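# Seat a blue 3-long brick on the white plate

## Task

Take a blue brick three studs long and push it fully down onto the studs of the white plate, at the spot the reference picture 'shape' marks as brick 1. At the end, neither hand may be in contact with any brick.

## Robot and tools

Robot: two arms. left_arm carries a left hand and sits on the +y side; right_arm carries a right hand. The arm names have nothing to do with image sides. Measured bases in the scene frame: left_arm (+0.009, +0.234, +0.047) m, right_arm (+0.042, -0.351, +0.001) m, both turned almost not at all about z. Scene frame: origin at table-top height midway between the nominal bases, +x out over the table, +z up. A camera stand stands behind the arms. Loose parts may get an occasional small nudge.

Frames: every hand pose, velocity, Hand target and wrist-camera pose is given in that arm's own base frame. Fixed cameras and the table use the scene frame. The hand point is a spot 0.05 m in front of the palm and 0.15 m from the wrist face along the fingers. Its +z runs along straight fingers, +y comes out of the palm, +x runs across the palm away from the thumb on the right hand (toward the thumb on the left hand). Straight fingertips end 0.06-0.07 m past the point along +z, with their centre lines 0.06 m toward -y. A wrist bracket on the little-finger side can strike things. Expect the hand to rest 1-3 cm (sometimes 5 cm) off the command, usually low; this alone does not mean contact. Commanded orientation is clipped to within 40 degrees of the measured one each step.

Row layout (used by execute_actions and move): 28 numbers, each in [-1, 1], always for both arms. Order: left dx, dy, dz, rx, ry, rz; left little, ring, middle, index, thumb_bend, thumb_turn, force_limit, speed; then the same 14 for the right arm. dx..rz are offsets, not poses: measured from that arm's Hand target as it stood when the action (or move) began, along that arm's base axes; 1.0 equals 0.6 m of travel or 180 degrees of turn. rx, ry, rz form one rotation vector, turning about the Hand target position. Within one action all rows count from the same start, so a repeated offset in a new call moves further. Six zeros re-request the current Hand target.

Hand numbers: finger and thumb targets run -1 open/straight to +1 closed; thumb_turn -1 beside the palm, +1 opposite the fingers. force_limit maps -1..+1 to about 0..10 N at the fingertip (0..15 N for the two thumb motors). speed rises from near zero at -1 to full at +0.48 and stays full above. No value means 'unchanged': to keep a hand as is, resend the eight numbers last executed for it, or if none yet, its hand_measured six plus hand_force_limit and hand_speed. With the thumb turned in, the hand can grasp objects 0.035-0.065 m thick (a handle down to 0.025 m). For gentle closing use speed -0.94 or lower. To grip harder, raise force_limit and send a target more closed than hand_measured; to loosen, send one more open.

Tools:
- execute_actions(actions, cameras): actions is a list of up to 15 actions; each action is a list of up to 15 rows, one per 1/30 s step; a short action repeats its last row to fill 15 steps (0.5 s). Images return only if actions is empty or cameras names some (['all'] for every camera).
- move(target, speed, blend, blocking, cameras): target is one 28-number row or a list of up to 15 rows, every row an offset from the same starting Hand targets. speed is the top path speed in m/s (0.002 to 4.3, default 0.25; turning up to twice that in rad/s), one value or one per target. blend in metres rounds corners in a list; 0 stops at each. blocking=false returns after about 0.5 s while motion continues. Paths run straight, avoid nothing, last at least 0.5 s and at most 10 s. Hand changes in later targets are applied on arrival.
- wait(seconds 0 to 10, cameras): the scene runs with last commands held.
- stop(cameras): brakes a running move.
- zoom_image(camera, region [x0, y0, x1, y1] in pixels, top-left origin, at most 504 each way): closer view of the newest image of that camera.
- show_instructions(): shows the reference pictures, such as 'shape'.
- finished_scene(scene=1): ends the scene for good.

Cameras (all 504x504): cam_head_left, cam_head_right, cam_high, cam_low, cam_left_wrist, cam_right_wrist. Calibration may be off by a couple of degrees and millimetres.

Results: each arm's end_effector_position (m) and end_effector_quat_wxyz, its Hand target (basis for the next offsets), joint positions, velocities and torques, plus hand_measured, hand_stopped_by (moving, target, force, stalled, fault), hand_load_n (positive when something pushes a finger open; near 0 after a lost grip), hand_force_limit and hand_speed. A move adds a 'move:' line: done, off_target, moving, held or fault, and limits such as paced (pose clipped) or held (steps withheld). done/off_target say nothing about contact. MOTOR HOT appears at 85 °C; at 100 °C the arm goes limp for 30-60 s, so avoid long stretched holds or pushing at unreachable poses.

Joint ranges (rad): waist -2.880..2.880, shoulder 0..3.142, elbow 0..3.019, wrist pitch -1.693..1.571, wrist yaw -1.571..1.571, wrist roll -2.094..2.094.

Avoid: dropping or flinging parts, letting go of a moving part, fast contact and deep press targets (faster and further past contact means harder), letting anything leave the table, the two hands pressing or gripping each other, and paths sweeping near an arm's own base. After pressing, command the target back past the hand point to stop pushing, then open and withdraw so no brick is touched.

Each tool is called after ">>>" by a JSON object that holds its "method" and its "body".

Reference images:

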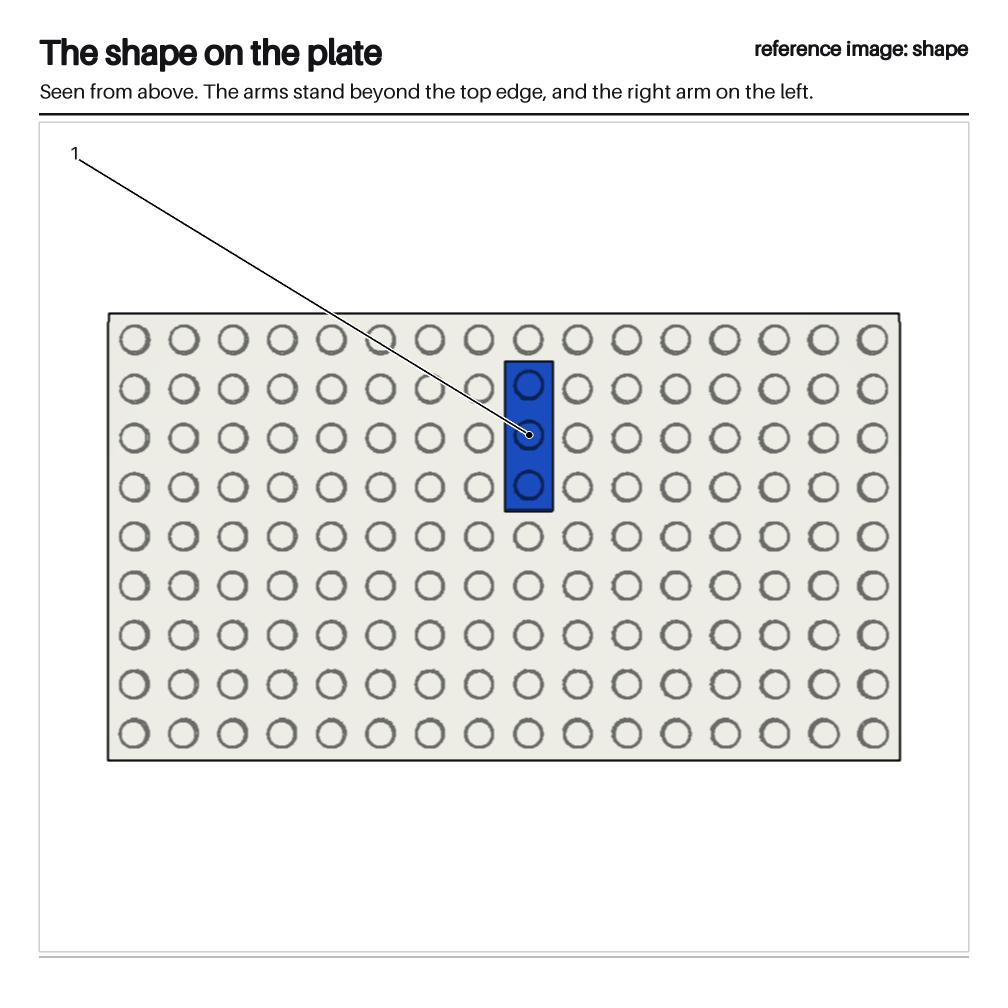

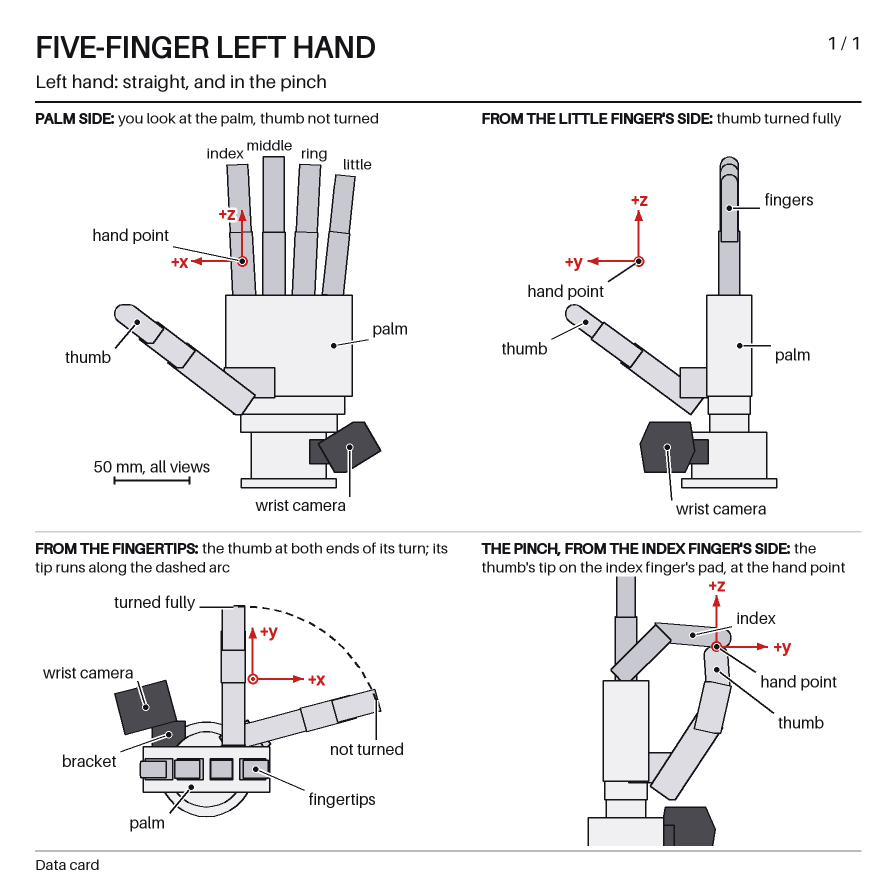

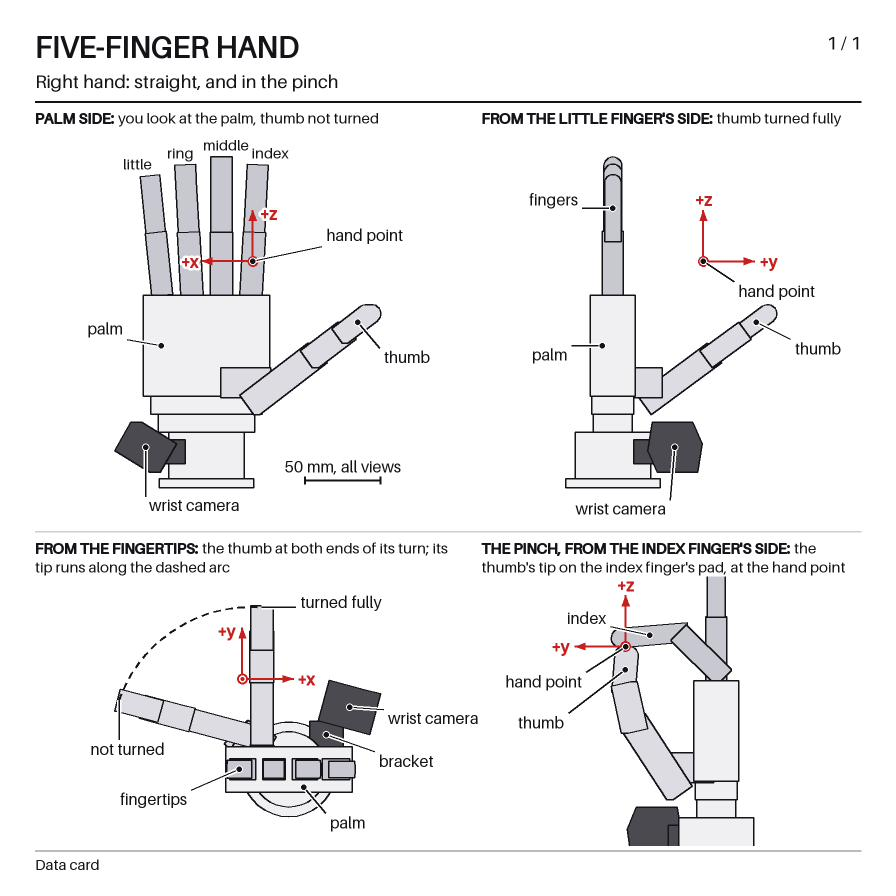

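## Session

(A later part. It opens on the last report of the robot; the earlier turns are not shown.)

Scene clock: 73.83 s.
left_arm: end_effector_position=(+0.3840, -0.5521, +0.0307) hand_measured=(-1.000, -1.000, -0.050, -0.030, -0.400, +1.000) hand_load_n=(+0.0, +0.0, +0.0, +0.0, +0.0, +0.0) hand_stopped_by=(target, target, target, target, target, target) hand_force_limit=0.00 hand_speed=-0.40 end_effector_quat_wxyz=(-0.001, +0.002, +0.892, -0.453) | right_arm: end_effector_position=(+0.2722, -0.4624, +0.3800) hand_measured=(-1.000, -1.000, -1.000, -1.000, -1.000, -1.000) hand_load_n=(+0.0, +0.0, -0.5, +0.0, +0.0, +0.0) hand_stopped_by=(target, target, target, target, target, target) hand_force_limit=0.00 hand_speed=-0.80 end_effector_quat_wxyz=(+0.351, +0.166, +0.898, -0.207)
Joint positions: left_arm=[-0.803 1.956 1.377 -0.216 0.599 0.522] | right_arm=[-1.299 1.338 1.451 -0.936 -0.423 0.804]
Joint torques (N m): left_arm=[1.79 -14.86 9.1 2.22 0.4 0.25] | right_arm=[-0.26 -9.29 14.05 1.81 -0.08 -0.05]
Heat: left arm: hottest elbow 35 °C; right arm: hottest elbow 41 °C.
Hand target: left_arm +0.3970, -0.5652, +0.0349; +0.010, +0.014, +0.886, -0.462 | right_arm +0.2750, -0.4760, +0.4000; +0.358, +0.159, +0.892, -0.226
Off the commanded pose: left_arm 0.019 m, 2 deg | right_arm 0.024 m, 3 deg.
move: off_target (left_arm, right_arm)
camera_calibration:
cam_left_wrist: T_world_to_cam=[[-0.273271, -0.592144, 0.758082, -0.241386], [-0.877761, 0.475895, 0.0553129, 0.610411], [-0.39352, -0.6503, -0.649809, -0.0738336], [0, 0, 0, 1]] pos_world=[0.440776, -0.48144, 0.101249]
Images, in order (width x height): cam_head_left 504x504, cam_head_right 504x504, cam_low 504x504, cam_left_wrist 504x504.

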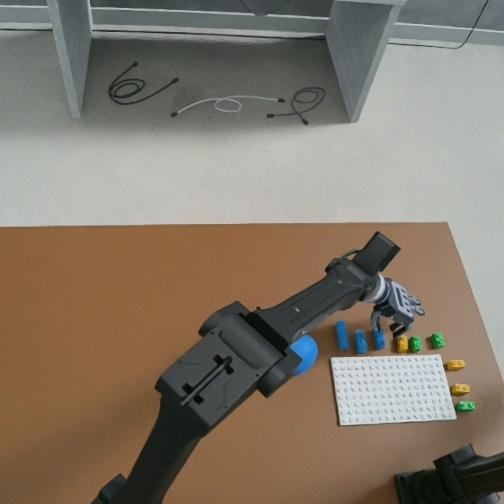

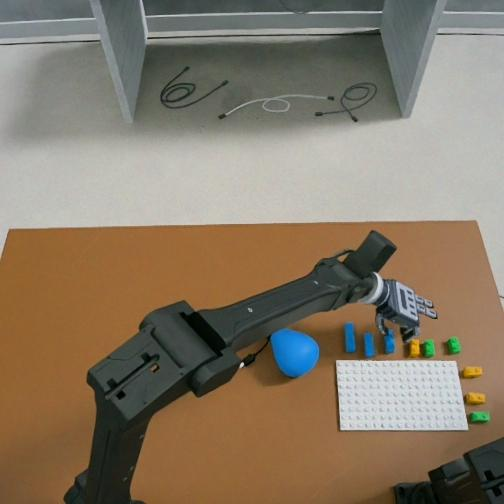

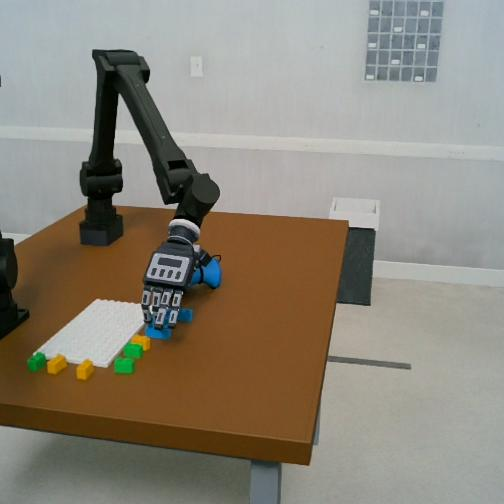

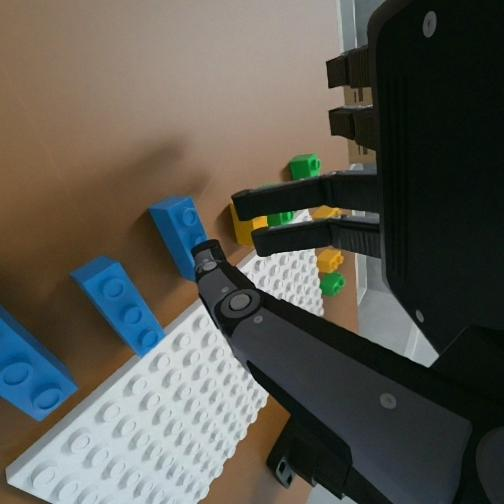

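>>> {"method": "move", "body": {"target": [0.0017,0.01,-0.03,0,0,0,-1,-1,-0.05,-0.03,-0.4,1,0,-0.4,0,0,0,0,0,0,-1,-1,-1,-1,-1,-1,0,-0.8], "speed": 0.08, "cameras": ["cam_left_wrist","cam_head_right","cam_head_left","cam_low"]}}

>>> {"method": "zoom_image", "body": {"camera": "cam_left_wrist", "region": [140, 170, 280, 310]}}

>>> {"method": "zoom_image", "body": {"camera": "cam_head_right", "region": [350, 290, 430, 370]}}

>>> {"method": "zoom_image", "body": {"camera": "cam_head_left", "region": [340, 290, 420, 370]}}

>>> {"method": "zoom_image", "body": {"camera": "cam_low", "region": [135, 290, 195, 350]}}

Scene clock: 86.03 s.
left_arm: end_effector_position=(+0.3865, -0.5556, +0.0236) hand_measured=(-1.000, -1.000, -0.050, -0.030, -0.400, +1.000) hand_load_n=(+0.0, +0.0, +0.0, +0.0, +0.0, +0.0) hand_stopped_by=(target, target, target, target, target, target) hand_force_limit=0.00 hand_speed=-0.40 end_effector_quat_wxyz=(+0.002, +0.009, +0.889, -0.458) | right_arm: end_effector_position=(+0.2722, -0.4624, +0.3800) hand_measured=(-1.000, -1.000, -1.000, -1.000, -1.000, -1.000) hand_load_n=(+0.0, +0.0, +0.0, -0.5, -0.5, +0.0) hand_stopped_by=(target, target, target, target, target, target) hand_force_limit=0.00 hand_speed=-0.80 end_effector_quat_wxyz=(+0.351, +0.166, +0.898, -0.207)
Joint positions: left_arm=[-0.803 1.973 1.377 -0.187 0.605 0.53] | right_arm=[-1.299 1.338 1.451 -0.936 -0.423 0.804]
Joint torques (N m): left_arm=[2.61 -14.39 7.34 2.43 0.42 0.25] | right_arm=[-0.03 -9.52 14.02 1.84 -0.1 -0.04]
Heat: left arm: hottest elbow 36 °C; right arm: hottest elbow 41 °C.
Hand target: left_arm +0.3980, -0.5592, +0.0169; +0.010, +0.014, +0.886, -0.462 | right_arm +0.2750, -0.4760, +0.4000; +0.358, +0.159, +0.892, -0.226
Off the commanded pose: left_arm 0.014 m, 1 deg | right_arm 0.024 m, 3 deg.
move: off_target (left_arm, right_arm)
camera_calibration:
cam_left_wrist: T_world_to_cam=[[-0.286816, -0.580732, 0.761897, -0.225945], [-0.874195, 0.483942, 0.0397793, 0.618119], [-0.391815, -0.654637, -0.646476, -0.082919], [0, 0, 0, 1]] pos_world=[0.443063, -0.484629, 0.0939535]
Images, in order (width x height): cam_head_left 504x504, cam_head_right 504x504, cam_low 504x504, cam_left_wrist 504x504.

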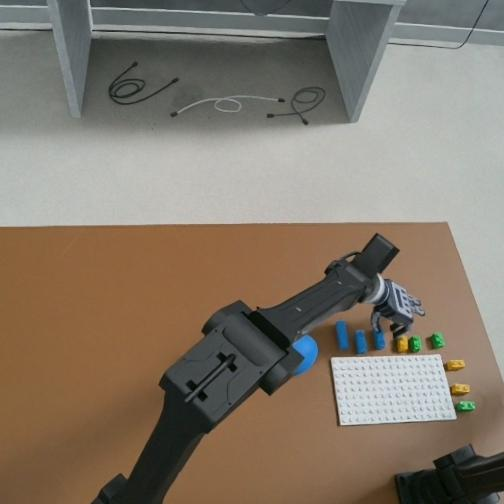

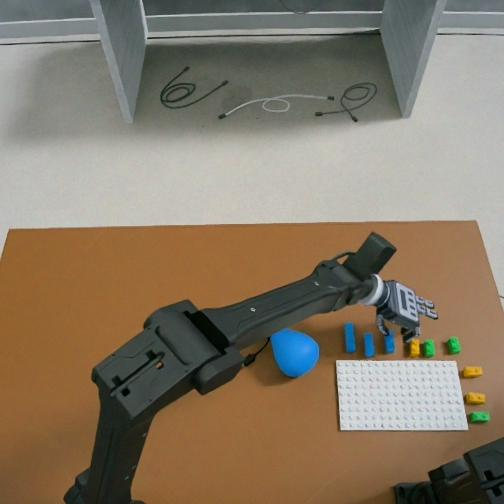

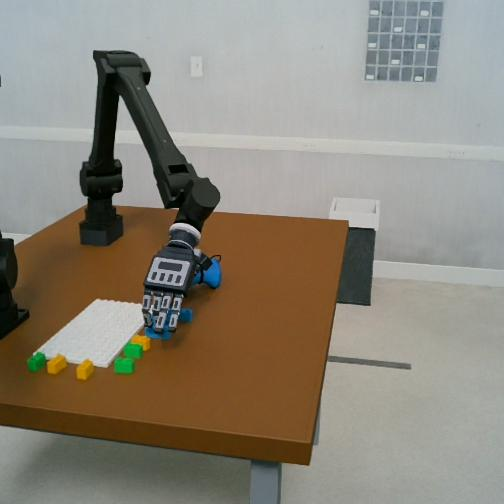

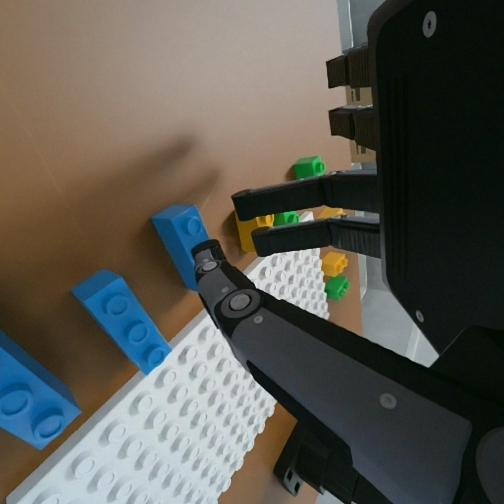

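Scaled by 3.600 from the camera's 504x504 image, which has a finer 720x720 frame.

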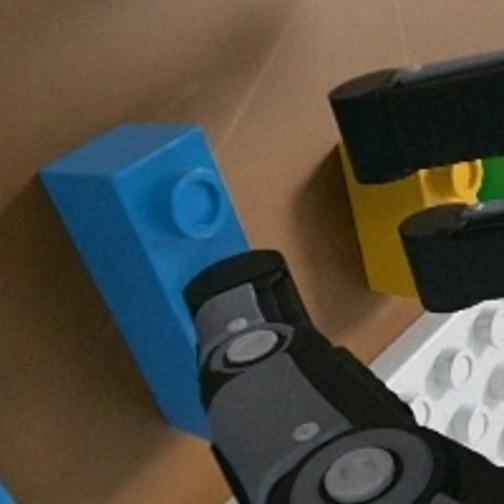

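Scaled by 6.300 from the camera's 504x504 image, which has a finer 720x720 frame.

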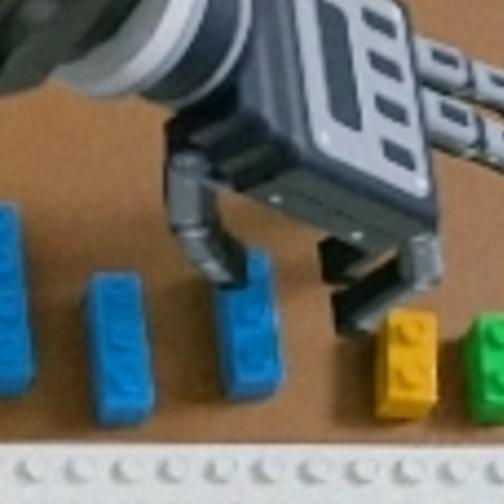

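Scaled by 6.300 from the camera's 504x504 image, which has a finer 720x720 frame.

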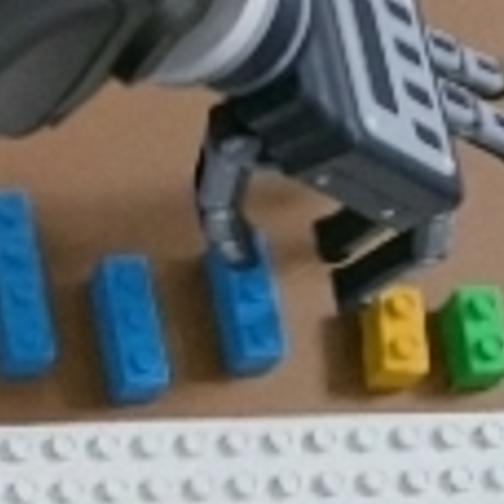

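Scaled by 8.400 from the camera's 504x504 image, which has a finer 720x720 frame.

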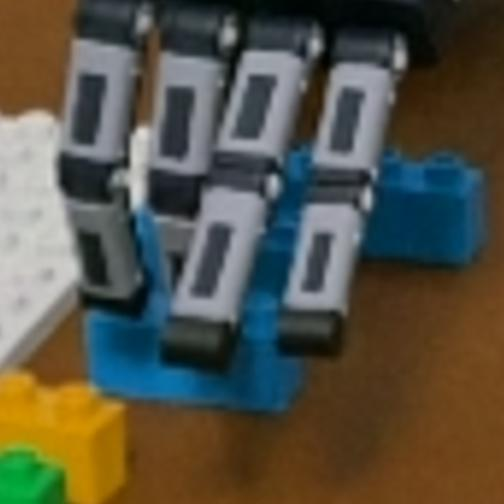

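>>> {"method": "move", "body": {"target": [-0.005,0.0253,-0.015,0,0,0,-1,-1,-0.05,-0.03,-0.4,1,0,-0.4,0,0,0,0,0,0,-1,-1,-1,-1,-1,-1,0,-0.8], "speed": 0.08, "cameras": ["cam_left_wrist","cam_head_right","cam_head_left","cam_low"]}}

>>> {"method": "zoom_image", "body": {"camera": "cam_left_wrist", "region": [140, 170, 280, 310]}}

>>> {"method": "zoom_image", "body": {"camera": "cam_head_right", "region": [350, 290, 430, 370]}}

>>> {"method": "zoom_image", "body": {"camera": "cam_low", "region": [135, 290, 195, 350]}}

Scene clock: 90.17 s.
left_arm: end_effector_position=(+0.3848, -0.5489, +0.0149) hand_measured=(-1.000, -1.000, -0.050, -0.030, -0.400, +1.000) hand_load_n=(+0.0, +0.0, +0.0, +0.5, +0.0, +0.0) hand_stopped_by=(target, target, target, target, target, target) hand_force_limit=0.00 hand_speed=-0.40 end_effector_quat_wxyz=(+0.003, +0.013, +0.888, -0.460) | right_arm: end_effector_position=(+0.2722, -0.4624, +0.3800) hand_measured=(-1.000, -1.000, -1.000, -1.000, -1.000, -1.000) hand_load_n=(+0.0, +0.0, +0.0, +0.0, +0.0, +0.0) hand_stopped_by=(target, target, target, target, target, target) hand_force_limit=0.00 hand_speed=-0.80 end_effector_quat_wxyz=(+0.351, +0.166, +0.898, -0.207)
Joint positions: left_arm=[-0.797 1.973 1.347 -0.157 0.615 0.542] | right_arm=[-1.299 1.338 1.451 -0.936 -0.423 0.804]
Joint torques (N m): left_arm=[2.61 -15.21 5.96 2.5 0.4 0.19] | right_arm=[-0.03 -9.47 14.02 1.84 -0.09 -0.04]
Heat: left arm: hottest elbow 36 °C; right arm: hottest elbow 42 °C.
Hand target: left_arm +0.3950, -0.5441, +0.0079; +0.010, +0.015, +0.886, -0.463 | right_arm +0.2750, -0.4760, +0.4000; +0.358, +0.159, +0.892, -0.226
Off the commanded pose: left_arm 0.013 m, 1 deg | right_arm 0.024 m, 3 deg.
move: off_target (left_arm, right_arm)
camera_calibration:
cam_left_wrist: T_world_to_cam=[[-0.295136, -0.574556, 0.7634, -0.20937], [-0.870697, 0.49073, 0.0327189, 0.616169], [-0.393422, -0.655034, -0.645096, -0.0845107], [0, 0, 0, 1]] pos_world=[0.441455, -0.478025, 0.0851555]
Images, in order (width x height): cam_head_left 504x504, cam_head_right 504x504, cam_low 504x504, cam_left_wrist 504x504.

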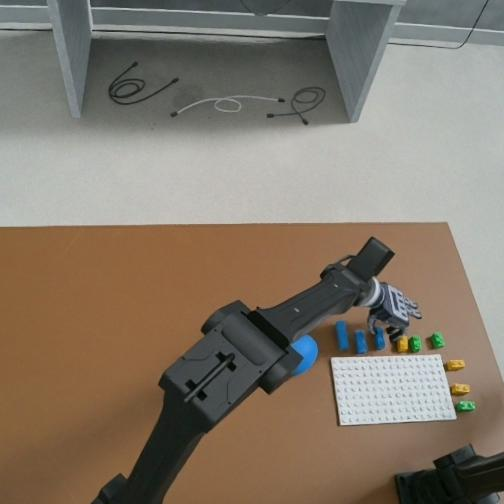

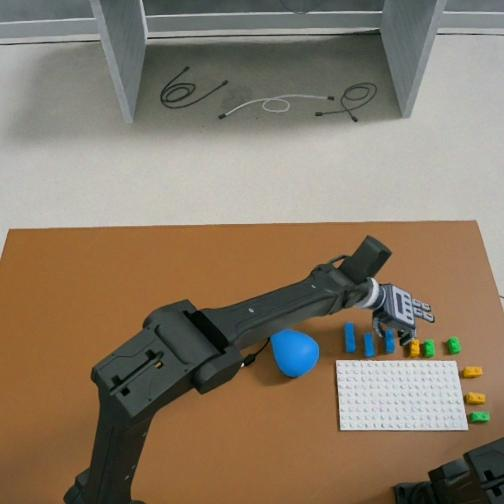

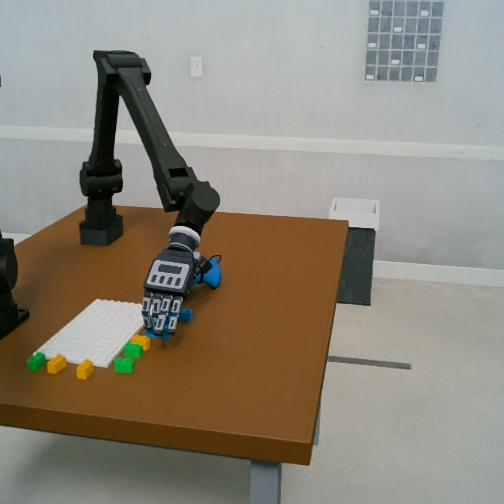

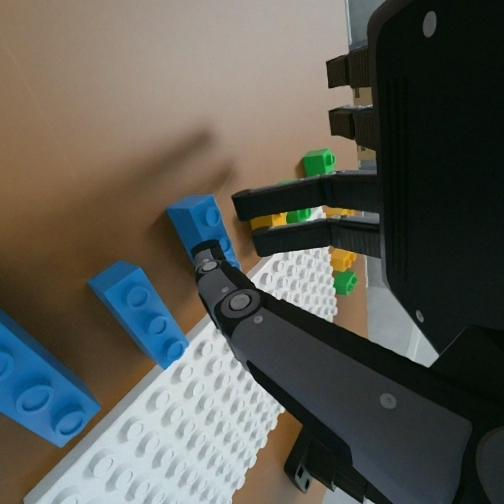

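Scaled by 3.600 from the camera's 504x504 image, which has a finer 720x720 frame.

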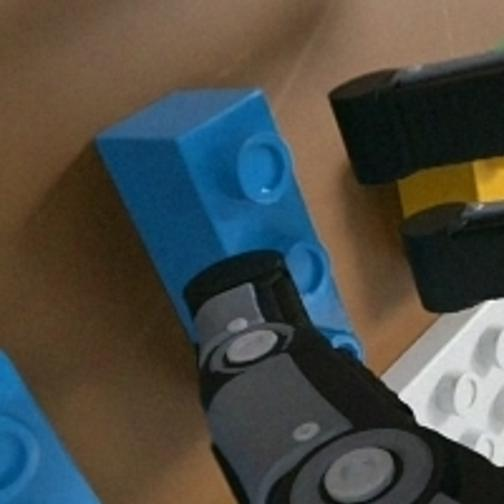

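Scaled by 6.300 from the camera's 504x504 image, which has a finer 720x720 frame.

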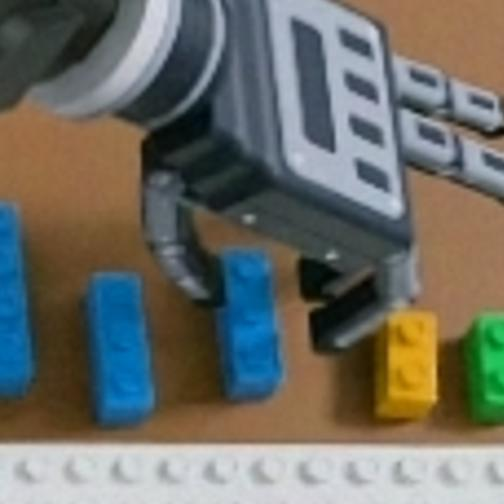

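Scaled by 8.400 from the camera's 504x504 image, which has a finer 720x720 frame.

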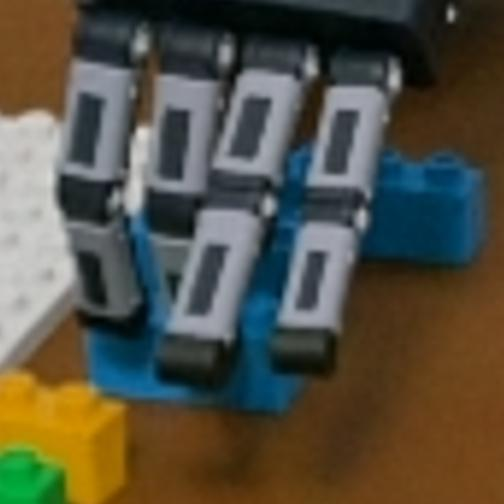

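>>> {"method": "move", "body": {"target": [-0.0033,0.0067,-0.0317,0,0,0,-1,-1,-0.05,-0.03,-0.4,1,0,-0.4,0,0,0,0,0,0,-1,-1,-1,-1,-1,-1,0,-0.8], "speed": 0.06, "cameras": ["cam_left_wrist","cam_head_right","cam_head_left","cam_low"]}}

>>> {"method": "zoom_image", "body": {"camera": "cam_left_wrist", "region": [140, 170, 280, 310]}}

>>> {"method": "zoom_image", "body": {"camera": "cam_head_right", "region": [350, 290, 430, 370]}}

>>> {"method": "zoom_image", "body": {"camera": "cam_head_left", "region": [340, 290, 420, 370]}}

>>> {"method": "zoom_image", "body": {"camera": "cam_low", "region": [135, 290, 195, 350]}}

Scene clock: 93.53 s.
left_arm: end_effector_position=(+0.3839, -0.5465, +0.0047) hand_measured=(-1.000, -1.000, -0.050, -0.030, -0.400, +1.000) hand_load_n=(+0.0, +0.0, +0.0, +0.0, +0.0, +0.0) hand_stopped_by=(target, target, target, target, target, target) hand_force_limit=0.00 hand_speed=-0.40 end_effector_quat_wxyz=(+0.007, +0.016, +0.885, -0.465) | right_arm: end_effector_position=(+0.2722, -0.4624, +0.3800) hand_measured=(-1.000, -1.000, -1.000, -1.000, -1.000, -1.000) hand_load_n=(+0.0, +0.0, +0.0, +0.0, +0.0, +0.0) hand_stopped_by=(target, target, target, target, target, target) hand_force_limit=0.00 hand_speed=-0.80 end_effector_quat_wxyz=(+0.351, +0.166, +0.898, -0.207)
Joint positions: left_arm=[-0.795 1.98 1.322 -0.111 0.617 0.544] | right_arm=[-1.299 1.338 1.451 -0.936 -0.423 0.804]
Joint torques (N m): left_arm=[3.55 -14.68 5.83 2.62 0.4 0.19] | right_arm=[0.03 -9.47 14.04 1.81 -0.08 -0.03]
Heat: left arm: hottest elbow 36 °C; right arm: hottest elbow 42 °C.
Hand target: left_arm +0.3931, -0.5401, -0.0110; +0.010, +0.015, +0.886, -0.463 | right_arm +0.2750, -0.4760, +0.4000; +0.358, +0.159, +0.892, -0.226
Off the commanded pose: left_arm 0.019 m, 0 deg | right_arm 0.024 m, 3 deg.
move: off_target (left_arm, right_arm)
camera_calibration:
cam_left_wrist: T_world_to_cam=[[-0.303054, -0.566709, 0.766159, -0.193166], [-0.87056, 0.491683, 0.0193362, 0.615059], [-0.387665, -0.661127, -0.64236, -0.0953412], [0, 0, 0, 1]] pos_world=[0.439946, -0.474915, 0.0748592]
Images, in order (width x height): cam_head_left 504x504, cam_head_right 504x504, cam_low 504x504, cam_left_wrist 504x504.

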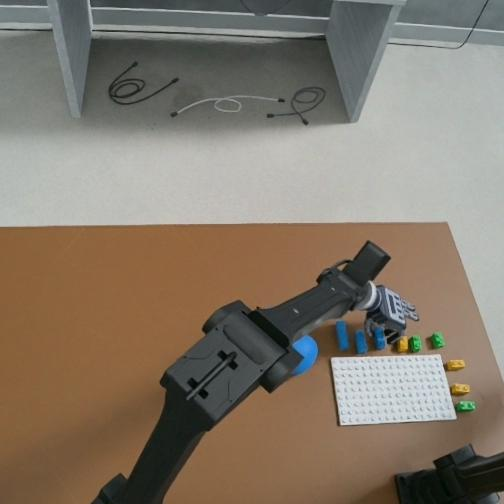

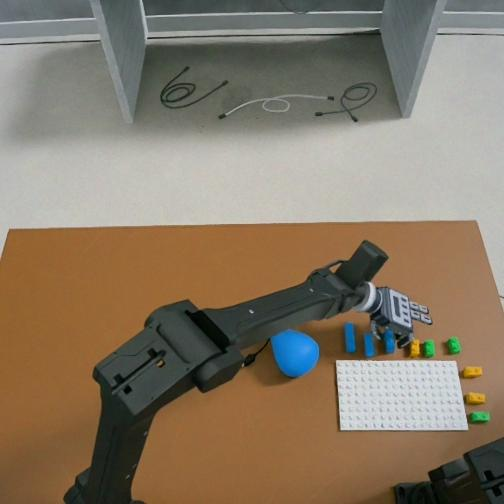

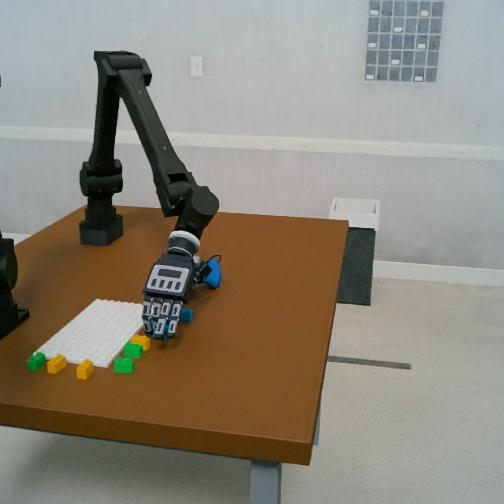

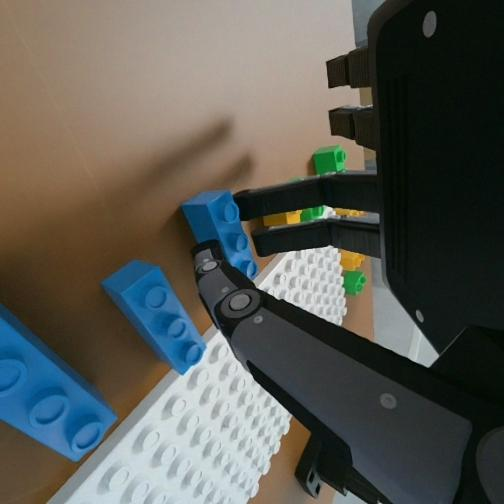

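Scaled by 3.600 from the camera's 504x504 image, which has a finer 720x720 frame.

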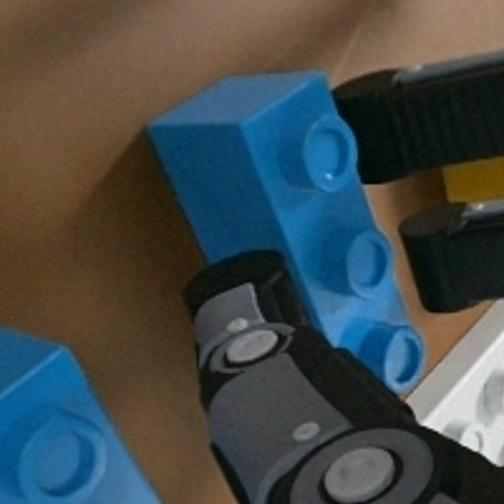

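Scaled by 6.300 from the camera's 504x504 image, which has a finer 720x720 frame.

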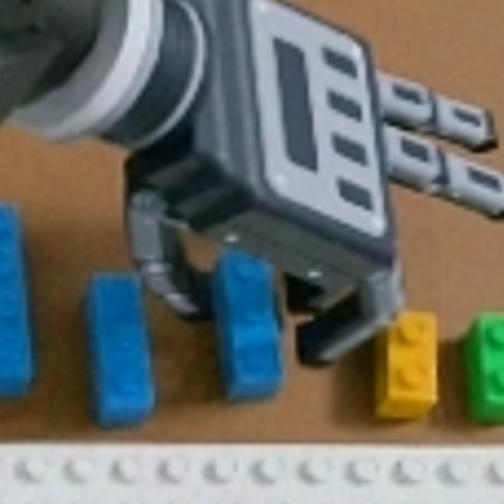

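Scaled by 6.300 from the camera's 504x504 image, which has a finer 720x720 frame.

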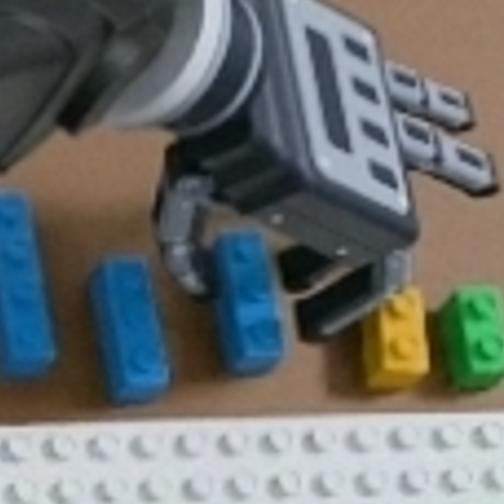

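Scaled by 8.400 from the camera's 504x504 image, which has a finer 720x720 frame.

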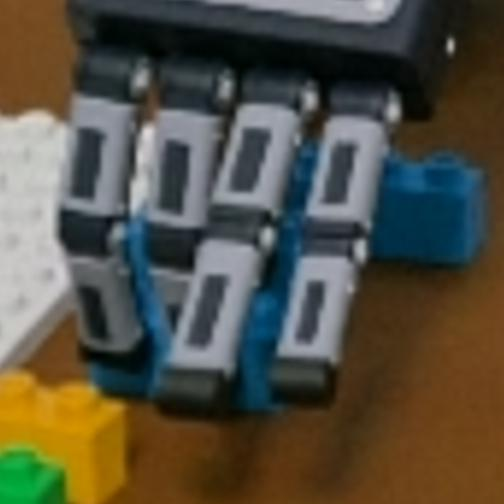

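>>> {"method": "move", "body": {"target": [0,0,-0.0175,0,0,0,-1,-1,-0.05,-0.03,-0.4,1,0,-0.4,0,0,0,0,0,0,-1,-1,-1,-1,-1,-1,0,-0.8], "speed": 0.06, "cameras": ["cam_left_wrist","cam_head_right","cam_low"]}}

>>> {"method": "zoom_image", "body": {"camera": "cam_left_wrist", "region": [140, 140, 300, 300]}}

>>> {"method": "zoom_image", "body": {"camera": "cam_head_right", "region": [350, 290, 430, 370]}}

>>> {"method": "zoom_image", "body": {"camera": "cam_low", "region": [135, 290, 195, 350]}}

Scene clock: 96.23 s.
left_arm: end_effector_position=(+0.3848, -0.5470, -0.0034) hand_measured=(-1.000, -1.000, -0.050, -0.030, -0.400, +1.000) hand_load_n=(-0.5, +0.0, +0.0, +0.0, +0.0, +0.0) hand_stopped_by=(target, target, target, target, target, target) hand_force_limit=0.00 hand_speed=-0.40 end_effector_quat_wxyz=(+0.008, +0.017, +0.884, -0.466) | right_arm: end_effector_position=(+0.2722, -0.4624, +0.3800) hand_measured=(-1.000, -1.000, -1.000, -1.000, -1.000, -1.000) hand_load_n=(+0.0, +0.0, +0.0, +0.0, +0.0, +0.0) hand_stopped_by=(target, target, target, target, target, target) hand_force_limit=0.00 hand_speed=-0.80 end_effector_quat_wxyz=(+0.351, +0.166, +0.898, -0.207)
Joint positions: left_arm=[-0.794 1.995 1.317 -0.088 0.618 0.545] | right_arm=[-1.299 1.338 1.451 -0.936 -0.423 0.804]
Joint torques (N m): left_arm=[3.14 -13.98 5.67 2.48 0.38 0.22] | right_arm=[0.09 -9.35 14.04 1.88 -0.09 -0.05]
Heat: left arm: hottest elbow 36 °C; right arm: hottest elbow 42 °C.
Hand target: left_arm +0.3932, -0.5400, -0.0217; +0.010, +0.014, +0.886, -0.462 | right_arm +0.2750, -0.4760, +0.4000; +0.358, +0.159, +0.892, -0.226
Off the commanded pose: left_arm 0.021 m, 1 deg | right_arm 0.024 m, 3 deg.
move: off_target (left_arm, right_arm)
camera_calibration:
cam_left_wrist: T_world_to_cam=[[-0.305483, -0.563457, 0.767591, -0.184213], [-0.870331, 0.492239, 0.0149611, 0.616514], [-0.386268, -0.663488, -0.640765, -0.102403], [0, 0, 0, 1]] pos_world=[0.440743, -0.475212, 0.0665606]
Images, in order (width x height): cam_head_right 504x504, cam_low 504x504, cam_left_wrist 504x504.

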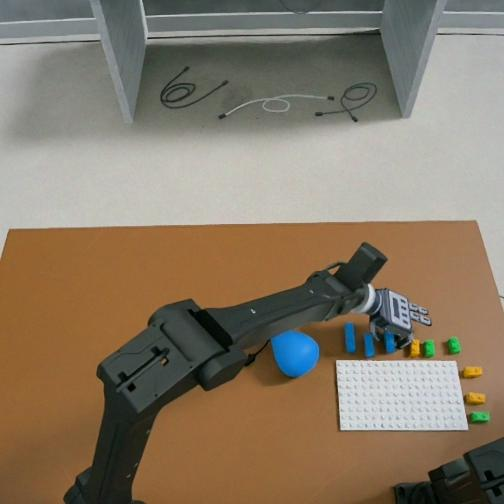

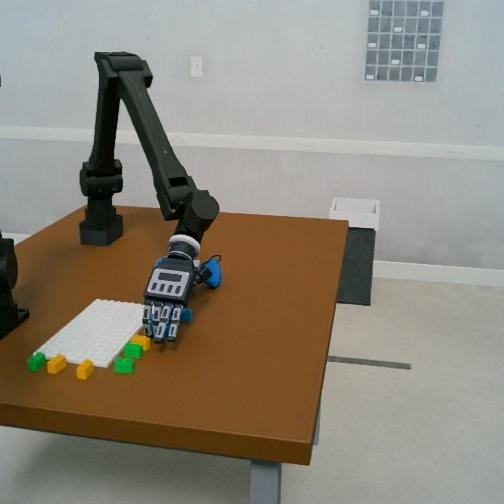

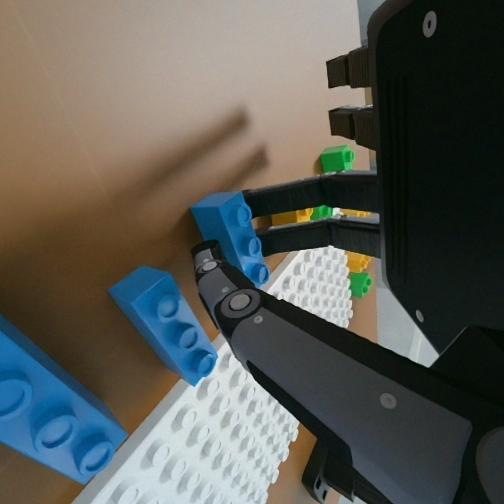

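Scaled by 3.150 from the camera's 504x504 image, which has a finer 720x720 frame.

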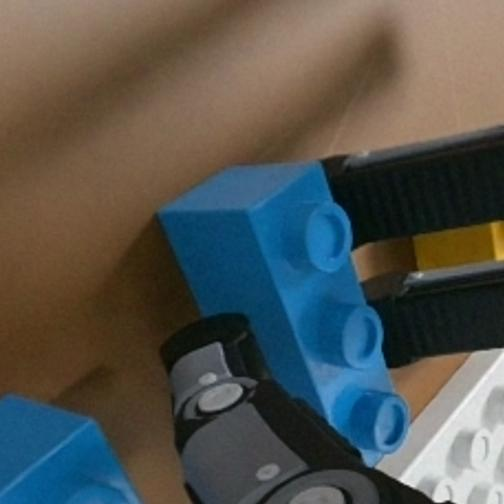

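Scaled by 6.300 from the camera's 504x504 image, which has a finer 720x720 frame.

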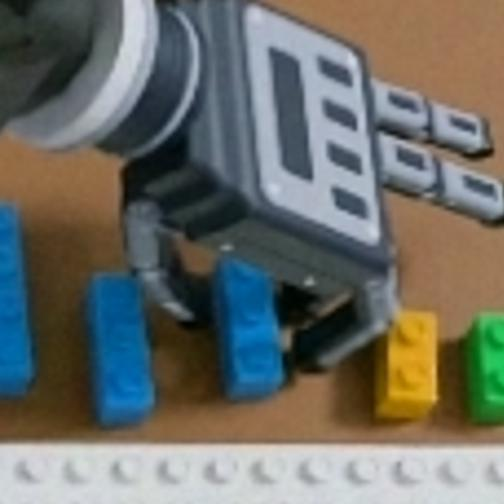

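Scaled by 8.400 from the camera's 504x504 image, which has a finer 720x720 frame.

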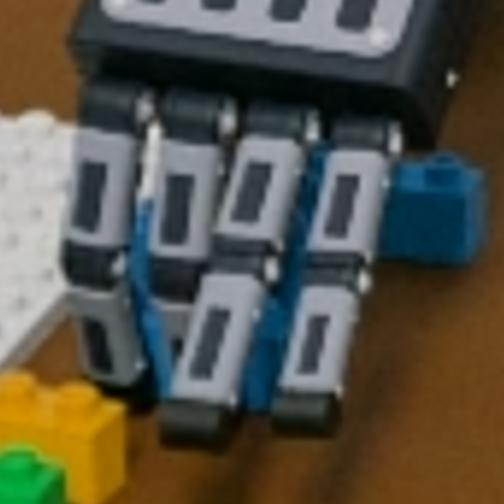

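>>> {"method": "move", "body": {"target": [0,0,-0.006,0,0,0,-1,-1,0.02,-0.03,-0.4,1,0,-0.4,0,0,0,0,0,0,-1,-1,-1,-1,-1,-1,0,-0.8], "speed": 0.06, "cameras": ["cam_left_wrist","cam_head_right","cam_low"]}}

>>> {"method": "zoom_image", "body": {"camera": "cam_left_wrist", "region": [140, 140, 300, 300]}}

>>> {"method": "zoom_image", "body": {"camera": "cam_low", "region": [135, 290, 195, 350]}}

Scene clock: 98.37 s.
left_arm: end_effector_position=(+0.3855, -0.5478, -0.0048) hand_measured=(-1.000, -1.000, +0.020, -0.030, -0.400, +1.000) hand_load_n=(+0.0, +0.0, -0.5, +0.0, +0.0, +0.5) hand_stopped_by=(target, target, target, target, target, target) hand_force_limit=0.00 hand_speed=-0.40 end_effector_quat_wxyz=(+0.009, +0.017, +0.884, -0.468) | right_arm: end_effector_position=(+0.2722, -0.4624, +0.3800) hand_measured=(-1.000, -1.000, -1.000, -1.000, -1.000, -1.000) hand_load_n=(+0.0, +0.0, +0.0, +0.0, +0.0, +0.0) hand_stopped_by=(target, target, target, target, target, target) hand_force_limit=0.00 hand_speed=-0.80 end_effector_quat_wxyz=(+0.351, +0.166, +0.898, -0.207)
Joint positions: left_arm=[-0.794 1.998 1.317 -0.081 0.619 0.545] | right_arm=[-1.299 1.338 1.451 -0.936 -0.423 0.804]
Joint torques (N m): left_arm=[3.37 -13.92 5.48 2.44 0.36 0.25] | right_arm=[-0.09 -9.35 14.02 1.76 -0.09 -0.05]
Heat: left arm: hottest elbow 36 °C; right arm: hottest elbow 42 °C.
Hand target: left_arm +0.3931, -0.5400, -0.0253; +0.010, +0.014, +0.886, -0.462 | right_arm +0.2750, -0.4760, +0.4000; +0.358, +0.159, +0.892, -0.226
Off the commanded pose: left_arm 0.023 m, 1 deg | right_arm 0.024 m, 3 deg.
move: off_target (left_arm, right_arm)
camera_calibration:
cam_left_wrist: T_world_to_cam=[[-0.307323, -0.561335, 0.768411, -0.181556], [-0.87026, 0.492454, 0.0116875, 0.617547], [-0.384968, -0.665125, -0.63985, -0.104915], [0, 0, 0, 1]] pos_world=[0.441241, -0.475809, 0.0651615]
Images, in order (width x height): cam_head_right 504x504, cam_low 504x504, cam_left_wrist 504x504.

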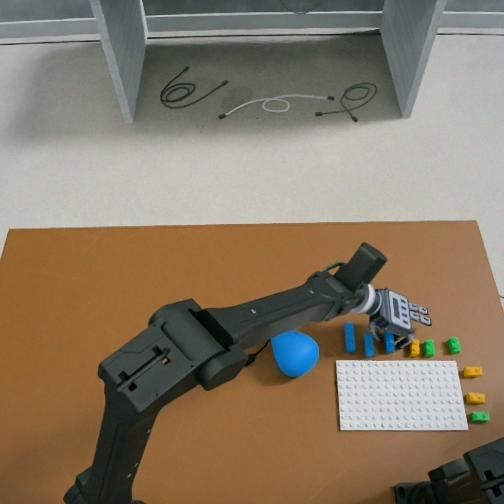

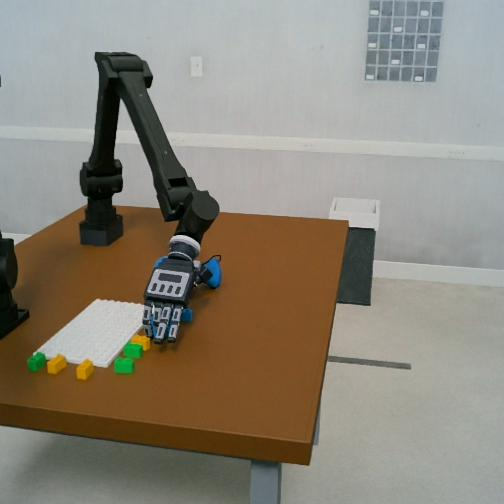

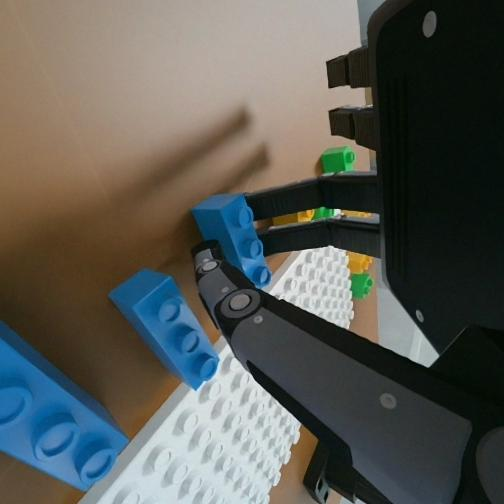

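Scaled by 3.150 from the camera's 504x504 image, which has a finer 720x720 frame.

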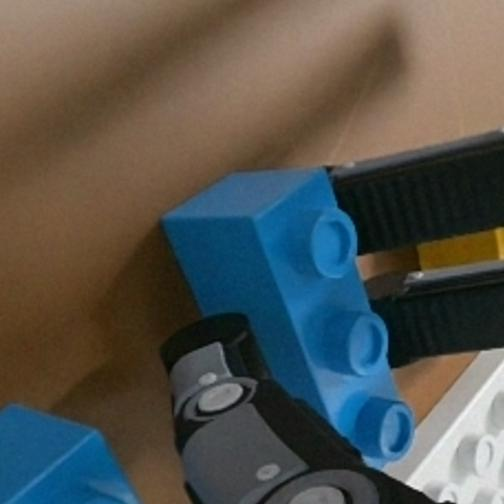

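Scaled by 8.400 from the camera's 504x504 image, which has a finer 720x720 frame.

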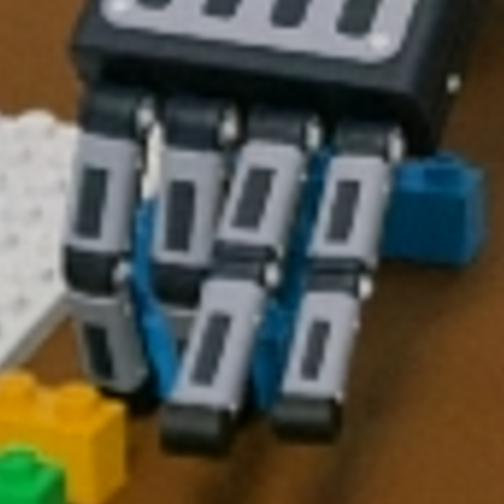

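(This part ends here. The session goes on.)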